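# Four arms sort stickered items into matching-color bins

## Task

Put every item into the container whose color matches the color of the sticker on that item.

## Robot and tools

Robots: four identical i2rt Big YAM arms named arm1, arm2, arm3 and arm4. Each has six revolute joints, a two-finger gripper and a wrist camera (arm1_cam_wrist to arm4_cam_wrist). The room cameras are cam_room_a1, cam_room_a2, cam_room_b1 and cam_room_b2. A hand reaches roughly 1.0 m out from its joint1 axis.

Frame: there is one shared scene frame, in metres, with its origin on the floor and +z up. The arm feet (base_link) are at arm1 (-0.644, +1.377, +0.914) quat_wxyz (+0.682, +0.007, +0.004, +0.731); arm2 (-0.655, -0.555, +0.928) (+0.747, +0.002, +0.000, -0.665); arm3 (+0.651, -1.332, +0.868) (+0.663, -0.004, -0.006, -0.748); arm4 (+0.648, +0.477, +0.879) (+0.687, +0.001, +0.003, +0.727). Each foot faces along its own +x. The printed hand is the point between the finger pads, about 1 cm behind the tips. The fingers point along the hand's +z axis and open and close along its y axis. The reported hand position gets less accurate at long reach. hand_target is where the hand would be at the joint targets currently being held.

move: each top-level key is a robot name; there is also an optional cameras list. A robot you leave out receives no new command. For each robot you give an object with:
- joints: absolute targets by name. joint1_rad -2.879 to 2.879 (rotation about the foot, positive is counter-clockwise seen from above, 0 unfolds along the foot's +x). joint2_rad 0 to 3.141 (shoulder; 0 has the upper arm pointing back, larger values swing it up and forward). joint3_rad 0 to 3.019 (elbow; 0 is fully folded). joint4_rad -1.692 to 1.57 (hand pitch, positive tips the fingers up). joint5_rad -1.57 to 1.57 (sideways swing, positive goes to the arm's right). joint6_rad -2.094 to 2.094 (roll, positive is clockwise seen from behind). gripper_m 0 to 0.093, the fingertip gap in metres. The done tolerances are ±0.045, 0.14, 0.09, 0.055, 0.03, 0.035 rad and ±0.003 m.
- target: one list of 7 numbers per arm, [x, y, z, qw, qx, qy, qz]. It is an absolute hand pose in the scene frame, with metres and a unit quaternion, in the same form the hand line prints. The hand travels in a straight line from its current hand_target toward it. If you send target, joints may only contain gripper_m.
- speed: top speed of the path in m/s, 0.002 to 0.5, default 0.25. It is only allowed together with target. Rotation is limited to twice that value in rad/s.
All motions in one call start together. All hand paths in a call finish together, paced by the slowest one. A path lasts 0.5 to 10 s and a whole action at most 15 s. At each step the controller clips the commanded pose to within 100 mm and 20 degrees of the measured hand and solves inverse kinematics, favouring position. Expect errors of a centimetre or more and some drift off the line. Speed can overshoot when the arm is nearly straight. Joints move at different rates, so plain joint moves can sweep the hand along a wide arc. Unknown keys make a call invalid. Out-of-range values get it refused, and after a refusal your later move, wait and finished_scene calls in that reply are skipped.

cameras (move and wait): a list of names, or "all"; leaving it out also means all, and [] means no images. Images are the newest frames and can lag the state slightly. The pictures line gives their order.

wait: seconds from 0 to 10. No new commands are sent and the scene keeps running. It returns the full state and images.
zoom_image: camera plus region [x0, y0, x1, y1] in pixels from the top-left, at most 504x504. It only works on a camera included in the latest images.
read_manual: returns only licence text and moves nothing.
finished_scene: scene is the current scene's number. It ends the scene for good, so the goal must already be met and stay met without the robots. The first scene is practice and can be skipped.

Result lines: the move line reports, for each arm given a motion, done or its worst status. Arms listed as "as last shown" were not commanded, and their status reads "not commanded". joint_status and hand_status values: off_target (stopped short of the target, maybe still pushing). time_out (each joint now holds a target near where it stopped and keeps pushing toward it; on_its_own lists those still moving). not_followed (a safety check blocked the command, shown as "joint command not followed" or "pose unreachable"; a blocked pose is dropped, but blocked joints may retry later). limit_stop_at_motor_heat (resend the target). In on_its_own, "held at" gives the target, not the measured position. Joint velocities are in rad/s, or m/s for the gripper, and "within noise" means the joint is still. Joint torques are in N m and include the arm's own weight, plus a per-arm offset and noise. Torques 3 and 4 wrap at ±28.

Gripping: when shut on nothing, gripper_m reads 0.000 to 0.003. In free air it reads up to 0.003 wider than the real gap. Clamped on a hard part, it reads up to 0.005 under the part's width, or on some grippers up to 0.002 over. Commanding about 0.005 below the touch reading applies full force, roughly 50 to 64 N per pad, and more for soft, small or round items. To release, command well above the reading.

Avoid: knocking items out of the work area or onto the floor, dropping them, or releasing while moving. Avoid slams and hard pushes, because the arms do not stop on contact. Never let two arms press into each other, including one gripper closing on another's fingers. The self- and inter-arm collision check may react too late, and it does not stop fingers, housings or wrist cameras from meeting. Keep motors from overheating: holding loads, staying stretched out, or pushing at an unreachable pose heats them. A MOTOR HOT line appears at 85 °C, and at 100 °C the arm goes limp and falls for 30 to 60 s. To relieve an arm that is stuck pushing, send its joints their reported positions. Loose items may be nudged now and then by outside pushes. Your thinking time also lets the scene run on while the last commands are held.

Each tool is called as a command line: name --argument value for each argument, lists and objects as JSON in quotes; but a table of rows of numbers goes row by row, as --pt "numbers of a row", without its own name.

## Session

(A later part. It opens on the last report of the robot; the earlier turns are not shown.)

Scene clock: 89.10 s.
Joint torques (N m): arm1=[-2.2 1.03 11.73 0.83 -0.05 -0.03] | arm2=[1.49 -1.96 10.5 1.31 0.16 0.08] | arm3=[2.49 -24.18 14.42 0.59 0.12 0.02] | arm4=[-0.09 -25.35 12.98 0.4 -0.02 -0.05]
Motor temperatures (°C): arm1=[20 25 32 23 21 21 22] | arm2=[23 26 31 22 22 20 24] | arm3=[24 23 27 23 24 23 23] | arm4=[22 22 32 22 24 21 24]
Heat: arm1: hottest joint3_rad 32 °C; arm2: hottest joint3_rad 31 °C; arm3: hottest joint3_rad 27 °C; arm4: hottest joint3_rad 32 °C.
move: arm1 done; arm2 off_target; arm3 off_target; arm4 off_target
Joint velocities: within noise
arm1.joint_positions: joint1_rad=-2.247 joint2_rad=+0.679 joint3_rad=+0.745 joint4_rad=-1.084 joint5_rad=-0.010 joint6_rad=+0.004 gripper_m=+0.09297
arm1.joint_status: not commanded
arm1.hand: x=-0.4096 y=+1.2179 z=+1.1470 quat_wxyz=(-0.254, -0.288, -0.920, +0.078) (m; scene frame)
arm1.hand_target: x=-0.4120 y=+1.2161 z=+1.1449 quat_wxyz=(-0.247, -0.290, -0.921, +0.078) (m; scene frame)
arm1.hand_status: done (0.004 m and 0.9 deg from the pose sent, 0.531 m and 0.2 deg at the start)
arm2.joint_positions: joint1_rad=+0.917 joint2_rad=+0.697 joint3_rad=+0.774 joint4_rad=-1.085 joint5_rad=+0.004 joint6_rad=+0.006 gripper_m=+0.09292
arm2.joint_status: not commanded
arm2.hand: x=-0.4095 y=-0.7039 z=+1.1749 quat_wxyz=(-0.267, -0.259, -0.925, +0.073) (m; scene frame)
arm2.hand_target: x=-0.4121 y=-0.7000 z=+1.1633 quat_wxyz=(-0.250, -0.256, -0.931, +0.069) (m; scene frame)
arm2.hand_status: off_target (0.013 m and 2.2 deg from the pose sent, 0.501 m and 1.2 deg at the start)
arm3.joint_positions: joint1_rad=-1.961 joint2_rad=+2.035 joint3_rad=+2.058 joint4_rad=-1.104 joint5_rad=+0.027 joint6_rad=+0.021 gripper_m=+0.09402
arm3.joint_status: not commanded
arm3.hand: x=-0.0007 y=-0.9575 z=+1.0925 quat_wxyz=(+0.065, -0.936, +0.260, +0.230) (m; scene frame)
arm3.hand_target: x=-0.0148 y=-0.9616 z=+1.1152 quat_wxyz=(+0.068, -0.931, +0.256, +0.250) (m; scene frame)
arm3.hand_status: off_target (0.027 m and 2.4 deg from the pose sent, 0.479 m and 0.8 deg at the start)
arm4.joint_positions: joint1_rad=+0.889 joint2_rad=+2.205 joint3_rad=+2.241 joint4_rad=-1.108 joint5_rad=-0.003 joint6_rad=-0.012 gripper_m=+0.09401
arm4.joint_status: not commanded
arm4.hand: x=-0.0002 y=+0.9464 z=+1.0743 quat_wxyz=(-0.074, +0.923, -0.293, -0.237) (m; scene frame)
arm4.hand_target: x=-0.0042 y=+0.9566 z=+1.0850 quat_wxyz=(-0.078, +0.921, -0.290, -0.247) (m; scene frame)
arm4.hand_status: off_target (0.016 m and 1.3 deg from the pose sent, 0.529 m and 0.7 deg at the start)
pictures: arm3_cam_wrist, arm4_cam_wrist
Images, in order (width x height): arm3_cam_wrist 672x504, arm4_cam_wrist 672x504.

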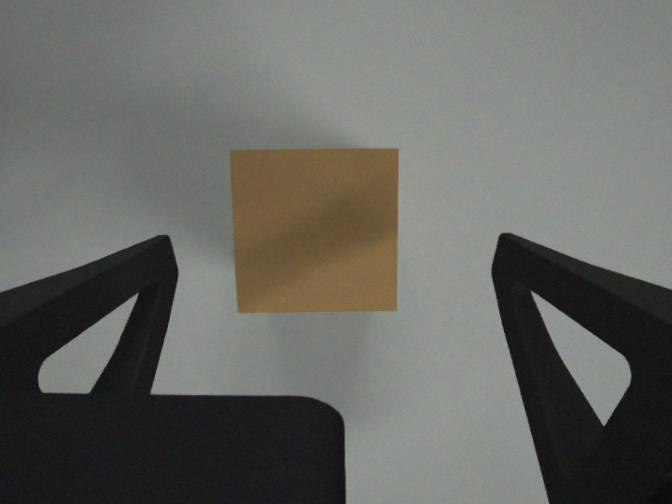

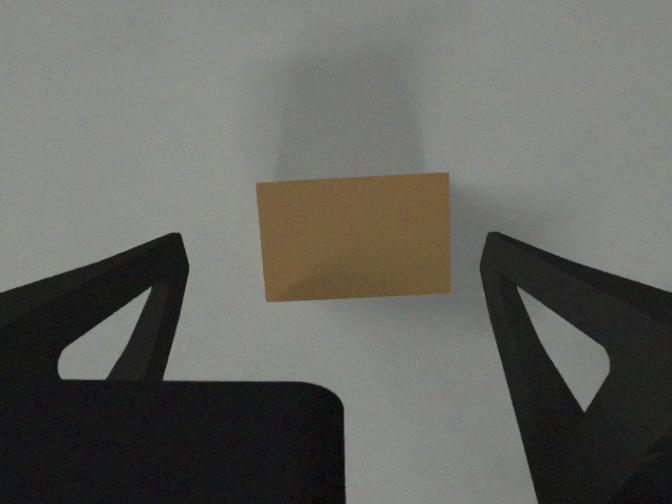

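move --arm3 '{"target": [-0.014, -0.971, 1.014, 0.0685, -0.9314, 0.2556, 0.2496], "speed": 0.2}' --arm4 '{"target": [0.006, 0.961, 0.988, 0.0713, -0.9286, 0.2662, 0.2488], "speed": 0.2}' --cameras '["arm3_cam_wrist", "arm4_cam_wrist"]'

Scene clock: 98.40 s.
Joint torques (N m): arm1=[-2.43 0.79 11.71 0.75 0 -0.06] | arm2=[1.49 -1.96 10.5 1.31 0.15 0.07] | arm3=[2.55 -23.36 9.17 1.63 0.13 0.02] | arm4=[0.15 -24.82 8.25 1.24 -0.04 -0.06]
Motor temperatures (°C): arm1=[20 25 33 23 21 21 22] | arm2=[23 26 31 22 22 20 23] | arm3=[24 24 29 23 24 23 23] | arm4=[22 23 32 22 24 21 24]
Heat: arm1: hottest joint3_rad 33 °C; arm2: hottest joint3_rad 31 °C; arm3: hottest joint3_rad 29 °C; arm4: hottest joint3_rad 32 °C.
move: arm3 off_target; arm4 off_target
Joint velocities: within noise
arm1, arm2: as last shown
arm3.joint_positions: joint1_rad=-1.951 joint2_rad=+2.033 joint3_rad=+1.861 joint4_rad=-0.865 joint5_rad=+0.033 joint6_rad=+0.030 gripper_m=+0.09400
arm3.joint_status: not commanded
arm3.hand: x=-0.0067 y=-0.9628 z=+1.0235 quat_wxyz=(+0.070, -0.930, +0.259, +0.250) (m; scene frame)
arm3.hand_target: x=-0.0138 y=-0.9712 z=+1.0142 quat_wxyz=(+0.068, -0.931, +0.256, +0.250) (m; scene frame)
arm3.hand_status: off_target (0.015 m and 0.5 deg from the pose sent, 0.081 m and 2.4 deg at the start)
arm4.joint_positions: joint1_rad=+0.872 joint2_rad=+2.197 joint3_rad=+2.051 joint4_rad=-0.883 joint5_rad=-0.041 joint6_rad=-0.075 gripper_m=+0.09399
arm4.joint_status: not commanded
arm4.hand: x=+0.0013 y=+0.9539 z=+1.0119 quat_wxyz=(-0.073, +0.926, -0.265, -0.259) (m; scene frame)
arm4.hand_target: x=+0.0065 y=+0.9605 z=+0.9883 quat_wxyz=(-0.071, +0.929, -0.266, -0.249) (m; scene frame)
arm4.hand_status: off_target (0.025 m and 1.3 deg from the pose sent, 0.088 m and 3.4 deg at the start)
pictures: arm3_cam_wrist, arm4_cam_wrist
Images, in order (width x height): arm3_cam_wrist 672x504, arm4_cam_wrist 672x504.

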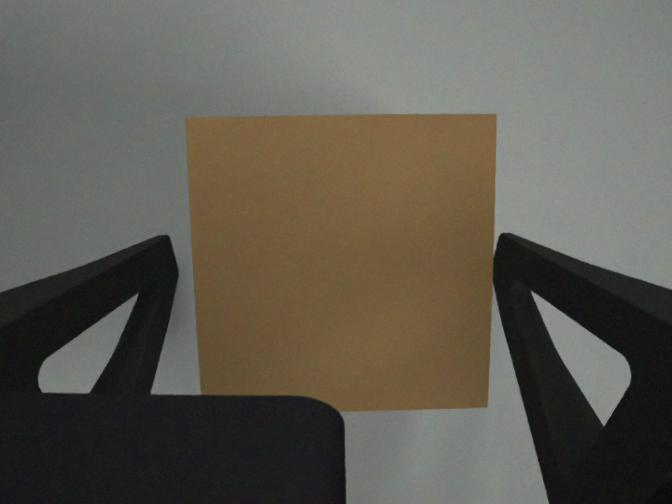

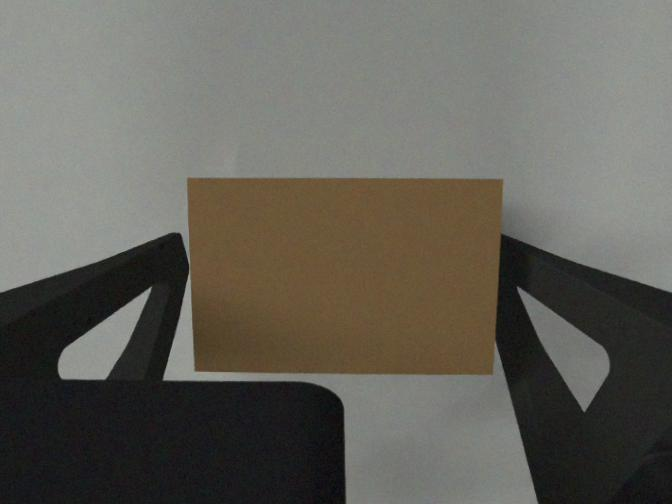

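move --arm3 '{"joints": {"gripper_m": 0.038}}' --arm4 '{"joints": {"gripper_m": 0.045}}' --cameras '[]'

move --arm3 '{"target": [0.41, -1.185, 1.18, 0.0685, -0.9314, 0.2556, 0.2496], "speed": 0.45}' --arm4 '{"target": [0.42, 0.638, 1.18, 0.0778, -0.9212, 0.2905, 0.2468], "speed": 0.45}' --cameras '["arm3_cam_wrist", "arm4_cam_wrist"]'

move --arm3 '{"joints": {"joint1_rad": -0.2, "joint2_rad": 0.7, "joint3_rad": 0.756, "joint4_rad": -1.105, "joint5_rad": 0, "joint6_rad": 0}}' --arm4 '{"joints": {"joint1_rad": -1.156, "joint2_rad": 1.52, "joint3_rad": 0.88, "joint4_rad": -0.40, "joint5_rad": 0, "joint6_rad": 0}}' --cameras '[]'

move --arm3 '{"joints": {"joint1_rad": 0.972, "joint2_rad": 1.853, "joint3_rad": 1.361, "joint4_rad": -0.555}}' --cameras '["arm3_cam_wrist", "arm4_cam_wrist"]'

Scene clock: 126.50 s.
Joint torques (N m): arm1=[-2.73 0.85 11.58 0.94 0 -0.06] | arm2=[1.44 -1.9 10.5 1.28 0.15 0.07] | arm3=[2.49 -23.06 9.17 1.62 0.11 0.01] | arm4=[0.73 -24.94 8.42 1.39 -0.03 -0.05]
Motor temperatures (°C): arm1=[20 24 34 23 21 21 21] | arm2=[23 25 31 22 22 20 23] | arm3=[24 26 28 23 24 23 23] | arm4=[22 27 31 22 24 21 24]
Heat: arm1: hottest joint3_rad 34 °C; arm2: hottest joint3_rad 31 °C; arm3: hottest joint3_rad 28 °C; arm4: hottest joint3_rad 31 °C.
move: arm3 off_target; arm4 off_target
Joint velocities: within noise
arm1, arm2: as last shown
arm3.joint_positions: joint1_rad=-1.951 joint2_rad=+2.033 joint3_rad=+1.861 joint4_rad=-0.865 joint5_rad=+0.033 joint6_rad=+0.031 gripper_m=+0.05319
arm3.joint_status: gripper_m off_target (ended at +0.05322, target +0.03800)
arm3.hand: x=-0.0066 y=-0.9628 z=+1.0235 quat_wxyz=(+0.071, -0.930, +0.259, +0.250) (m; scene frame)
arm3.hand_target: x=-0.0137 y=-0.9712 z=+1.0141 quat_wxyz=(+0.068, -0.932, +0.255, +0.250) (m; scene frame)
arm3.hand_status: not commanded
arm4.joint_positions: joint1_rad=+0.866 joint2_rad=+2.197 joint3_rad=+2.050 joint4_rad=-0.881 joint5_rad=-0.041 joint6_rad=-0.076 gripper_m=+0.06944
arm4.joint_status: gripper_m off_target (ended at +0.06946, target +0.04500)
arm4.hand: x=+0.0040 y=+0.9580 z=+1.0119 quat_wxyz=(-0.075, +0.925, -0.267, -0.260) (m; scene frame)
arm4.hand_target: x=+0.0064 y=+0.9605 z=+0.9883 quat_wxyz=(-0.071, +0.929, -0.266, -0.249) (m; scene frame)
arm4.hand_status: not commanded
pictures: none
No camera images: "cameras" was empty.

Scene clock: 128.60 s.
Joint torques (N m): arm1=[-3.14 1.2 11.6 0.9 0.02 -0.04] | arm2=[1.49 -1.96 10.51 1.28 0.16 0.07] | arm3=[0.21 -2.61 9.31 0.84 -0.06 -0.12] | arm4=[1.2 -1.85 9.39 0.5 0.21 0.17]
Motor temperatures (°C): arm1=[20 24 34 23 21 21 21] | arm2=[23 25 31 22 22 20 23] | arm3=[24 26 28 23 24 23 23] | arm4=[22 27 31 22 24 21 25]
Heat: arm1: hottest joint3_rad 34 °C; arm2: hottest joint3_rad 31 °C; arm3: hottest joint3_rad 28 °C; arm4: hottest joint3_rad 31 °C.
move: arm3 done; arm4 done
Joint velocities: within noise
arm1, arm2: as last shown
arm3.joint_positions: joint1_rad=-1.957 joint2_rad=+0.727 joint3_rad=+0.979 joint4_rad=-1.282 joint5_rad=+0.019 joint6_rad=+0.014 gripper_m=+0.05318
arm3.joint_status: not commanded
arm3.hand: x=+0.4072 y=-1.1878 z=+1.1826 quat_wxyz=(+0.068, -0.931, +0.252, +0.255) (m; scene frame)
arm3.hand_target: x=+0.4100 y=-1.1851 z=+1.1801 quat_wxyz=(+0.068, -0.931, +0.256, +0.250) (m; scene frame)
arm3.hand_status: done (0.005 m and 0.7 deg from the pose sent, 0.497 m and 0.5 deg at the start)
arm4.joint_positions: joint1_rad=+0.907 joint2_rad=+0.720 joint3_rad=+0.934 joint4_rad=-1.252 joint5_rad=+0.006 joint6_rad=-0.008 gripper_m=+0.06944
arm4.joint_status: not commanded
arm4.hand: x=+0.4203 y=+0.6395 z=+1.1802 quat_wxyz=(-0.080, +0.921, -0.287, -0.252) (m; scene frame)
arm4.hand_target: x=+0.4200 y=+0.6380 z=+1.1800 quat_wxyz=(-0.078, +0.921, -0.290, -0.247) (m; scene frame)
arm4.hand_status: done (0.002 m and 0.8 deg from the pose sent, 0.551 m and 3.1 deg at the start)
pictures: arm3_cam_wrist, arm4_cam_wrist
Images, in order (width x height): arm3_cam_wrist 672x504, arm4_cam_wrist 672x504.

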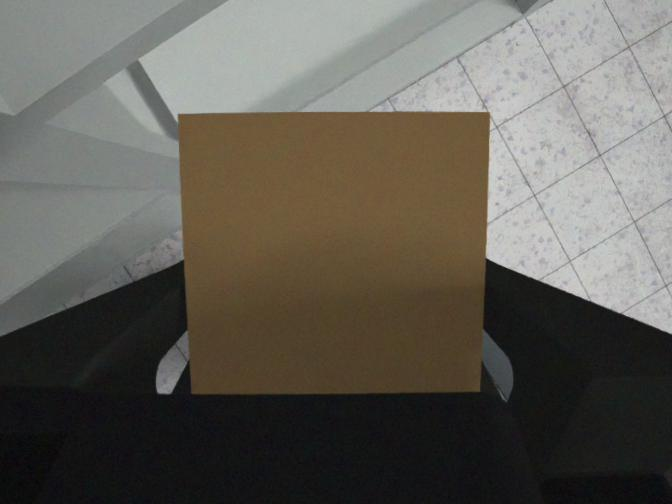

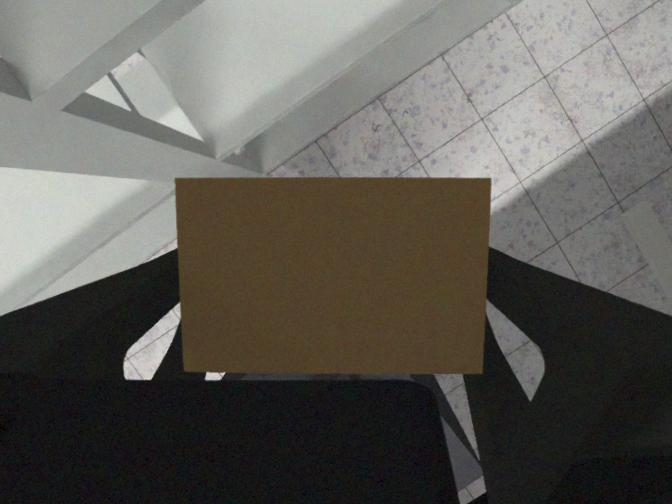

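Scene clock: 130.60 s.
Joint torques (N m): arm1=[-2.32 1.2 11.62 0.85 -0.01 -0.08] | arm2=[1.55 -2.02 10.47 1.31 0.15 0.07] | arm3=[2.02 -1.85 10.13 1.57 0.08 -0.11] | arm4=[1.44 -14.33 7.24 1.16 0.02 0.11]
Motor temperatures (°C): arm1=[20 24 34 23 21 21 21] | arm2=[23 25 31 22 22 20 23] | arm3=[24 26 28 23 24 23 23] | arm4=[22 27 32 22 24 21 25]
Heat: arm1: hottest joint3_rad 34 °C; arm2: hottest joint3_rad 31 °C; arm3: hottest joint3_rad 28 °C; arm4: hottest joint3_rad 32 °C.
move: arm3 done; arm4 done
Joint velocities: within noise
arm1, arm2: as last shown
arm3.joint_positions: joint1_rad=-0.210 joint2_rad=+0.701 joint3_rad=+0.750 joint4_rad=-1.117 joint5_rad=-0.001 joint6_rad=+0.006 gripper_m=+0.05318
arm3.joint_status: all done
arm3.hand: x=+0.5608 y=-1.5897 z=+1.1012 quat_wxyz=(-0.152, -0.789, -0.559, +0.205) (m; scene frame)
arm3.hand_target: x=+0.5620 y=-1.5938 z=+1.1056 quat_wxyz=(-0.157, -0.783, -0.564, +0.213) (m; scene frame)
arm3.hand_status: not commanded
arm4.joint_positions: joint1_rad=-1.163 joint2_rad=+1.526 joint3_rad=+0.881 joint4_rad=-0.411 joint5_rad=+0.002 joint6_rad=-0.008 gripper_m=+0.06946
arm4.joint_status: all done
arm4.hand: x=+1.0947 y=+0.7002 z=+0.9444 quat_wxyz=(-0.245, +0.226, -0.941, -0.056) (m; scene frame)
arm4.hand_target: x=+1.0951 y=+0.7047 z=+0.9483 quat_wxyz=(-0.253, +0.226, -0.939, -0.060) (m; scene frame)
arm4.hand_status: not commanded
pictures: none
No camera images: "cameras" was empty.

Scene clock: 132.37 s.
Joint torques (N m): arm1=[-2.96 1.32 11.64 0.91 -0.01 -0.06] | arm2=[1.49 -1.85 10.45 1.29 0.16 0.07] | arm3=[0.26 -21.6 9.96 1.01 0.11 -0.1] | arm4=[1.03 -13.74 7.28 1.22 0.01 0.1]
Motor temperatures (°C): arm1=[20 24 34 23 21 21 21] | arm2=[23 25 31 22 22 20 23] | arm3=[24 26 28 23 24 23 23] | arm4=[22 27 32 22 24 21 25]
Heat: arm1: hottest joint3_rad 34 °C; arm2: hottest joint3_rad 31 °C; arm3: hottest joint3_rad 28 °C; arm4: hottest joint3_rad 32 °C.
move: arm3 done
Joint velocities: within noise
arm1, arm2, arm4: as last shown
arm3.joint_positions: joint1_rad=+0.984 joint2_rad=+1.871 joint3_rad=+1.342 joint4_rad=-0.556 joint5_rad=-0.002 joint6_rad=+0.005 gripper_m=+0.05317
arm3.joint_status: all done
arm3.hand: x=+1.1399 y=-1.7490 z=+0.9358 quat_wxyz=(-0.229, -0.337, -0.909, +0.088) (m; scene frame)
arm3.hand_target: x=+1.1411 y=-1.7608 z=+0.9560 quat_wxyz=(-0.245, -0.339, -0.903, +0.097) (m; scene frame)
arm3.hand_status: not commanded
pictures: arm3_cam_wrist, arm4_cam_wrist
Images, in order (width x height): arm3_cam_wrist 672x504, arm4_cam_wrist 672x504.

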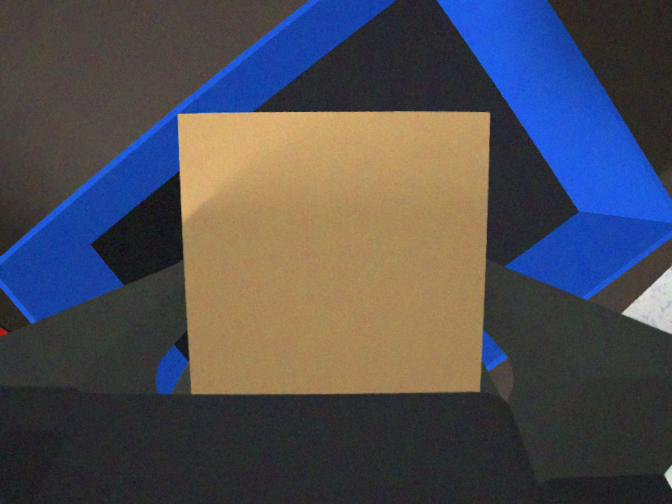

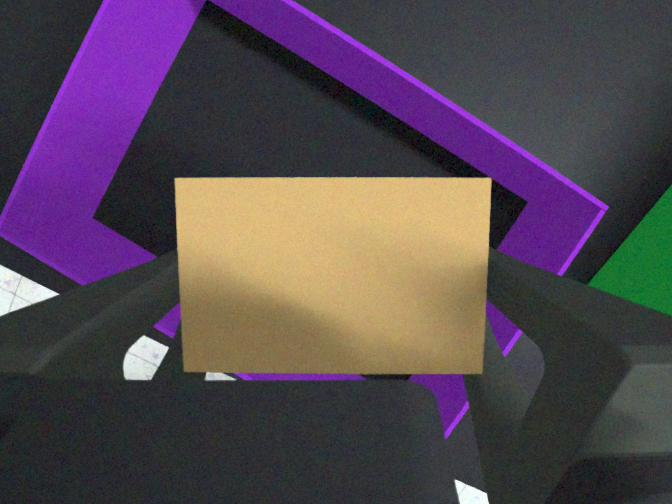

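move --arm3 '{"target": [1.138, -1.748, 0.750, 0.2584, 0.3343, 0.9013, -0.0959], "speed": 0.25}' --arm4 '{"target": [1.097, 0.720, 0.739, 0.268, -0.2244, 0.9348, 0.0643], "speed": 0.25}' --cameras '["arm3_cam_wrist", "arm4_cam_wrist"]'

Scene clock: 145.07 s.
Joint torques (N m): arm1=[-2.14 1.14 11.56 0.87 0.01 -0.08] | arm2=[1.38 -1.96 10.5 1.28 0.16 0.07] | arm3=[1.2 -20.6 6.02 1.68 -0.03 -0.02] | arm4=[1.2 -15.33 4.72 1.48 0.23 0.16]
Motor temperatures (°C): arm1=[20 24 35 23 21 21 21] | arm2=[23 25 31 22 22 20 23] | arm3=[24 26 29 23 24 23 24] | arm4=[22 26 31 22 24 21 25]
Heat: arm1: hottest joint3_rad 35 °C; arm2: hottest joint3_rad 31 °C; arm3: hottest joint3_rad 29 °C; arm4: hottest joint3_rad 31 °C.
move: arm3 done; arm4 off_target
Joint velocities: within noise
arm1, arm2: as last shown
arm3.joint_positions: joint1_rad=+0.984 joint2_rad=+2.181 joint3_rad=+1.213 joint4_rad=-0.067 joint5_rad=-0.004 joint6_rad=+0.006 gripper_m=+0.05317
arm3.joint_status: not commanded
arm3.hand: x=+1.1351 y=-1.7468 z=+0.7497 quat_wxyz=(-0.252, -0.334, -0.903, +0.095) (m; scene frame)
arm3.hand_target: x=+1.1379 y=-1.7481 z=+0.7501 quat_wxyz=(-0.258, -0.334, -0.901, +0.096) (m; scene frame)
arm3.hand_status: done (0.003 m and 0.8 deg from the pose sent, 0.186 m and 3.6 deg at the start)
arm4.joint_positions: joint1_rad=-1.133 joint2_rad=+2.045 joint3_rad=+0.787 joint4_rad=+0.225 joint5_rad=+0.012 joint6_rad=+0.014 gripper_m=+0.06946
arm4.joint_status: not commanded
arm4.hand: x=+1.0875 y=+0.7112 z=+0.7381 quat_wxyz=(-0.256, +0.228, -0.937, -0.060) (m; scene frame)
arm4.hand_target: x=+1.0967 y=+0.7198 z=+0.7393 quat_wxyz=(-0.268, +0.224, -0.935, -0.064) (m; scene frame)
arm4.hand_status: off_target (0.013 m and 1.5 deg from the pose sent, 0.206 m and 2.9 deg at the start)
pictures: arm3_cam_wrist, arm4_cam_wrist
Images, in order (width x height): arm3_cam_wrist 672x504, arm4_cam_wrist 672x504.

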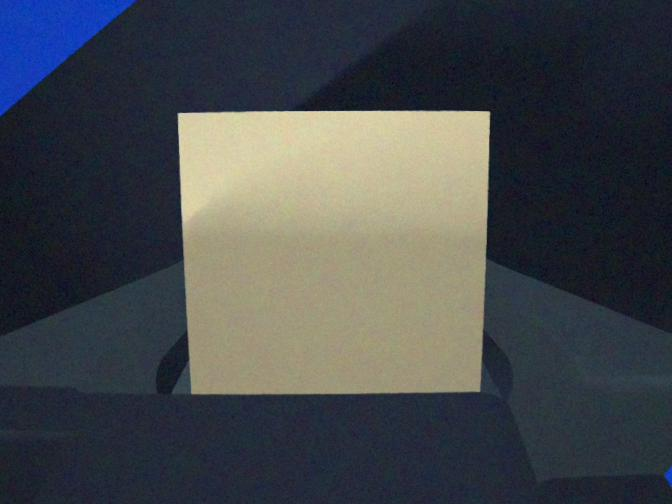

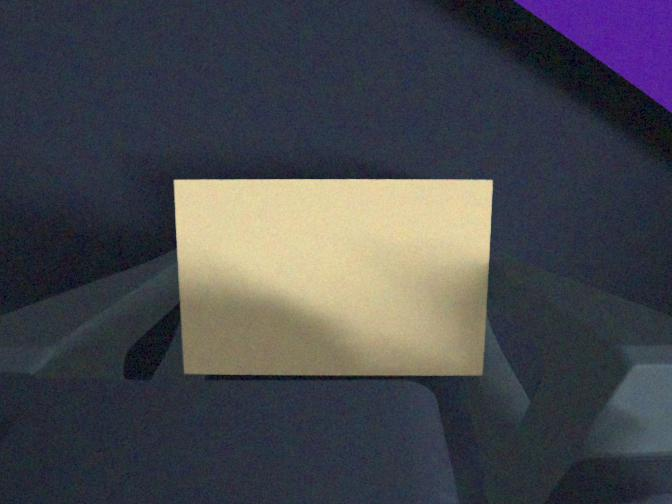

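move --arm3 '{"target": [1.138, -1.748, 0.736, 0.2584, 0.3343, 0.9013, -0.0959], "speed": 0.1}' --arm4 '{"target": [1.096, 0.719, 0.733, 0.268, -0.2244, 0.9348, 0.0643], "speed": 0.1}' --cameras '[]'

move --arm3 '{"joints": {"gripper_m": 0.093}}' --arm4 '{"joints": {"gripper_m": 0.093}}' --cameras '[]'

move --arm3 '{"target": [1.085, -1.702, 0.93, 0.2584, 0.3343, 0.9013, -0.0959], "speed": 0.4}' --arm4 '{"target": [1.03, 0.682, 0.93, 0.268, -0.2244, 0.9348, 0.0643], "speed": 0.4}' --cameras '["arm3_cam_wrist", "arm4_cam_wrist"]'

Scene clock: 151.87 s.
Joint torques (N m): arm1=[-2.55 1.32 11.62 0.98 -0.04 -0.06] | arm2=[1.49 -2.08 10.51 1.32 0.16 0.07] | arm3=[1.2 -18.67 6.27 1.8 -0.02 -0.02] | arm4=[1.14 -14.62 4.7 1.57 0.2 0.16]
Motor temperatures (°C): arm1=[20 24 35 23 21 21 21] | arm2=[23 25 31 22 22 20 23] | arm3=[24 26 29 23 24 23 24] | arm4=[22 25 31 22 24 21 26]
Heat: arm1: hottest joint3_rad 35 °C; arm2: hottest joint3_rad 31 °C; arm3: hottest joint3_rad 29 °C; arm4: hottest joint3_rad 31 °C.
move: arm3 off_target; arm4 off_target
Joint velocities: within noise
arm1, arm2: as last shown
arm2.joint_positions: joint1_rad=+0.917 joint2_rad=+0.697 joint3_rad=+0.774 joint4_rad=-1.085 joint5_rad=+0.005 joint6_rad=+0.006 gripper_m=+0.09292
arm2.hand_target: x=-0.4122 y=-0.7000 z=+1.1633 quat_wxyz=(-0.250, -0.257, -0.931, +0.069) (m; scene frame)
arm3.joint_positions: joint1_rad=+0.984 joint2_rad=+2.188 joint3_rad=+1.213 joint4_rad=-0.042 joint5_rad=-0.004 joint6_rad=+0.006 gripper_m=+0.05317
arm3.joint_status: not commanded
arm3.hand: x=+1.1378 y=-1.7492 z=+0.7488 quat_wxyz=(-0.260, -0.334, -0.901, +0.098) (m; scene frame)
arm3.hand_target: x=+1.1376 y=-1.7478 z=+0.7361 quat_wxyz=(-0.258, -0.334, -0.901, +0.096) (m; scene frame)
arm3.hand_status: off_target (0.013 m and 0.4 deg from the pose sent, 0.014 m and 0.8 deg at the start)
arm4.joint_positions: joint1_rad=-1.133 joint2_rad=+2.051 joint3_rad=+0.787 joint4_rad=+0.242 joint5_rad=+0.012 joint6_rad=+0.014 gripper_m=+0.06946
arm4.joint_status: not commanded
arm4.hand: x=+1.0893 y=+0.7122 z=+0.7374 quat_wxyz=(-0.261, +0.228, -0.936, -0.061) (m; scene frame)
arm4.hand_target: x=+1.0956 y=+0.7187 z=+0.7331 quat_wxyz=(-0.268, +0.224, -0.935, -0.064) (m; scene frame)
arm4.hand_status: off_target (0.011 m and 0.9 deg from the pose sent, 0.013 m and 1.5 deg at the start)
pictures: none
No camera images: "cameras" was empty.

Scene clock: 152.43 s.
Joint torques (N m): arm1=[-2.2 1.32 11.71 0.87 -0.01 -0.02] | arm2=[1.55 -1.9 10.48 1.31 0.15 0.08] | arm3=[1.26 -19.02 6.27 1.68 -0.01 -0.03] | arm4=[1.49 -14.39 4.71 1.47 0.2 0.16]
Motor temperatures (°C): arm1=[20 24 35 23 21 21 21] | arm2=[23 25 31 22 22 20 23] | arm3=[24 26 29 23 24 23 24] | arm4=[22 25 31 22 24 21 25]
Heat: arm1: hottest joint3_rad 35 °C; arm2: hottest joint3_rad 31 °C; arm3: hottest joint3_rad 29 °C; arm4: hottest joint3_rad 31 °C.
move: arm3 done; arm4 done
Joint velocities: within noise
arm1.joint_positions: joint1_rad=-2.247 joint2_rad=+0.679 joint3_rad=+0.745 joint4_rad=-1.084 joint5_rad=-0.010 joint6_rad=+0.004 gripper_m=+0.09297
arm1.joint_status: not commanded
arm1.hand: x=-0.4096 y=+1.2179 z=+1.1470 quat_wxyz=(-0.254, -0.288, -0.920, +0.078) (m; scene frame)
arm1.hand_target: x=-0.4120 y=+1.2161 z=+1.1449 quat_wxyz=(-0.247, -0.290, -0.921, +0.078) (m; scene frame)
arm1.hand_status: not commanded
arm2.joint_positions: joint1_rad=+0.917 joint2_rad=+0.697 joint3_rad=+0.774 joint4_rad=-1.085 joint5_rad=+0.005 joint6_rad=+0.006 gripper_m=+0.09292
arm2.joint_status: not commanded
arm2.hand: x=-0.4095 y=-0.7039 z=+1.1749 quat_wxyz=(-0.267, -0.259, -0.925, +0.073) (m; scene frame)
arm2.hand_target: x=-0.4122 y=-0.7000 z=+1.1633 quat_wxyz=(-0.250, -0.257, -0.931, +0.069) (m; scene frame)
arm2.hand_status: not commanded
arm3.joint_positions: joint1_rad=+0.984 joint2_rad=+2.191 joint3_rad=+1.213 joint4_rad=-0.038 joint5_rad=-0.004 joint6_rad=+0.006 gripper_m=+0.09297
arm3.joint_status: all done
arm3.hand: x=+1.1378 y=-1.7491 z=+0.7471 quat_wxyz=(-0.261, -0.334, -0.901, +0.098) (m; scene frame)
arm3.hand_target: x=+1.1377 y=-1.7479 z=+0.7362 quat_wxyz=(-0.258, -0.334, -0.901, +0.096) (m; scene frame)
arm3.hand_status: not commanded
arm4.joint_positions: joint1_rad=-1.133 joint2_rad=+2.051 joint3_rad=+0.787 joint4_rad=+0.242 joint5_rad=+0.012 joint6_rad=+0.014 gripper_m=+0.09290
arm4.joint_status: all done
arm4.hand: x=+1.0893 y=+0.7122 z=+0.7374 quat_wxyz=(-0.261, +0.228, -0.936, -0.061) (m; scene frame)
arm4.hand_target: x=+1.0956 y=+0.7187 z=+0.7331 quat_wxyz=(-0.268, +0.224, -0.935, -0.064) (m; scene frame)
arm4.hand_status: not commanded
pictures: none
No camera images: "cameras" was empty.

Scene clock: 153.87 s.
Joint torques (N m): arm1=[-2.43 1.44 11.56 0.83 0.01 -0.05] | arm2=[1.49 -2.08 10.5 1.28 0.15 0.07] | arm3=[0.91 -15.27 7.71 0.88 0.11 -0.03] | arm4=[0.85 -8 7.24 0.54 0.06 0.1]
Motor temperatures (°C): arm1=[20 24 35 23 21 21 21] | arm2=[23 25 31 22 22 20 23] | arm3=[24 26 29 23 24 23 24] | arm4=[22 25 31 22 24 21 25]
Heat: arm1: hottest joint3_rad 35 °C; arm2: hottest joint3_rad 31 °C; arm3: hottest joint3_rad 29 °C; arm4: hottest joint3_rad 31 °C.
move: arm3 done; arm4 done
Joint velocities: within noise
arm1, arm2: as last shown
arm3.joint_positions: joint1_rad=+0.984 joint2_rad=+1.689 joint3_rad=+1.057 joint4_rad=-0.369 joint5_rad=-0.009 joint6_rad=+0.005 gripper_m=+0.09297
arm3.joint_status: not commanded
arm3.hand: x=+1.0885 y=-1.7032 z=+0.9387 quat_wxyz=(-0.268, -0.331, -0.899, +0.098) (m; scene frame)
arm3.hand_target: x=+1.0849 y=-1.7019 z=+0.9301 quat_wxyz=(-0.258, -0.334, -0.901, +0.096) (m; scene frame)
arm3.hand_status: done (0.009 m and 1.2 deg from the pose sent, 0.196 m and 0.4 deg at the start)
arm4.joint_positions: joint1_rad=-1.133 joint2_rad=+1.360 joint3_rad=+0.652 joint4_rad=-0.268 joint5_rad=+0.015 joint6_rad=+0.015 gripper_m=+0.09291
arm4.joint_status: not commanded
arm4.hand: x=+1.0342 y=+0.6819 z=+0.9393 quat_wxyz=(-0.282, +0.225, -0.930, -0.066) (m; scene frame)
arm4.hand_target: x=+1.0299 y=+0.6819 z=+0.9302 quat_wxyz=(-0.268, +0.224, -0.935, -0.064) (m; scene frame)
arm4.hand_status: done (0.010 m and 1.7 deg from the pose sent, 0.204 m and 0.9 deg at the start)
pictures: arm3_cam_wrist, arm4_cam_wrist
Images, in order (width x height): arm3_cam_wrist 672x504, arm4_cam_wrist 672x504.

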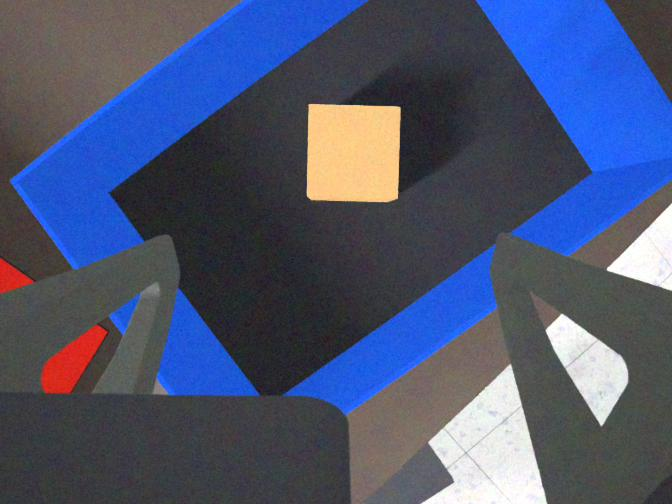

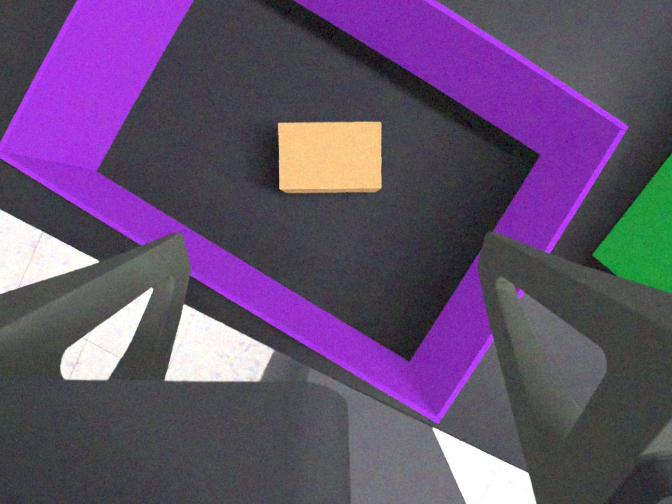

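finished_scene --scene 3

The scene is finished: the task was done.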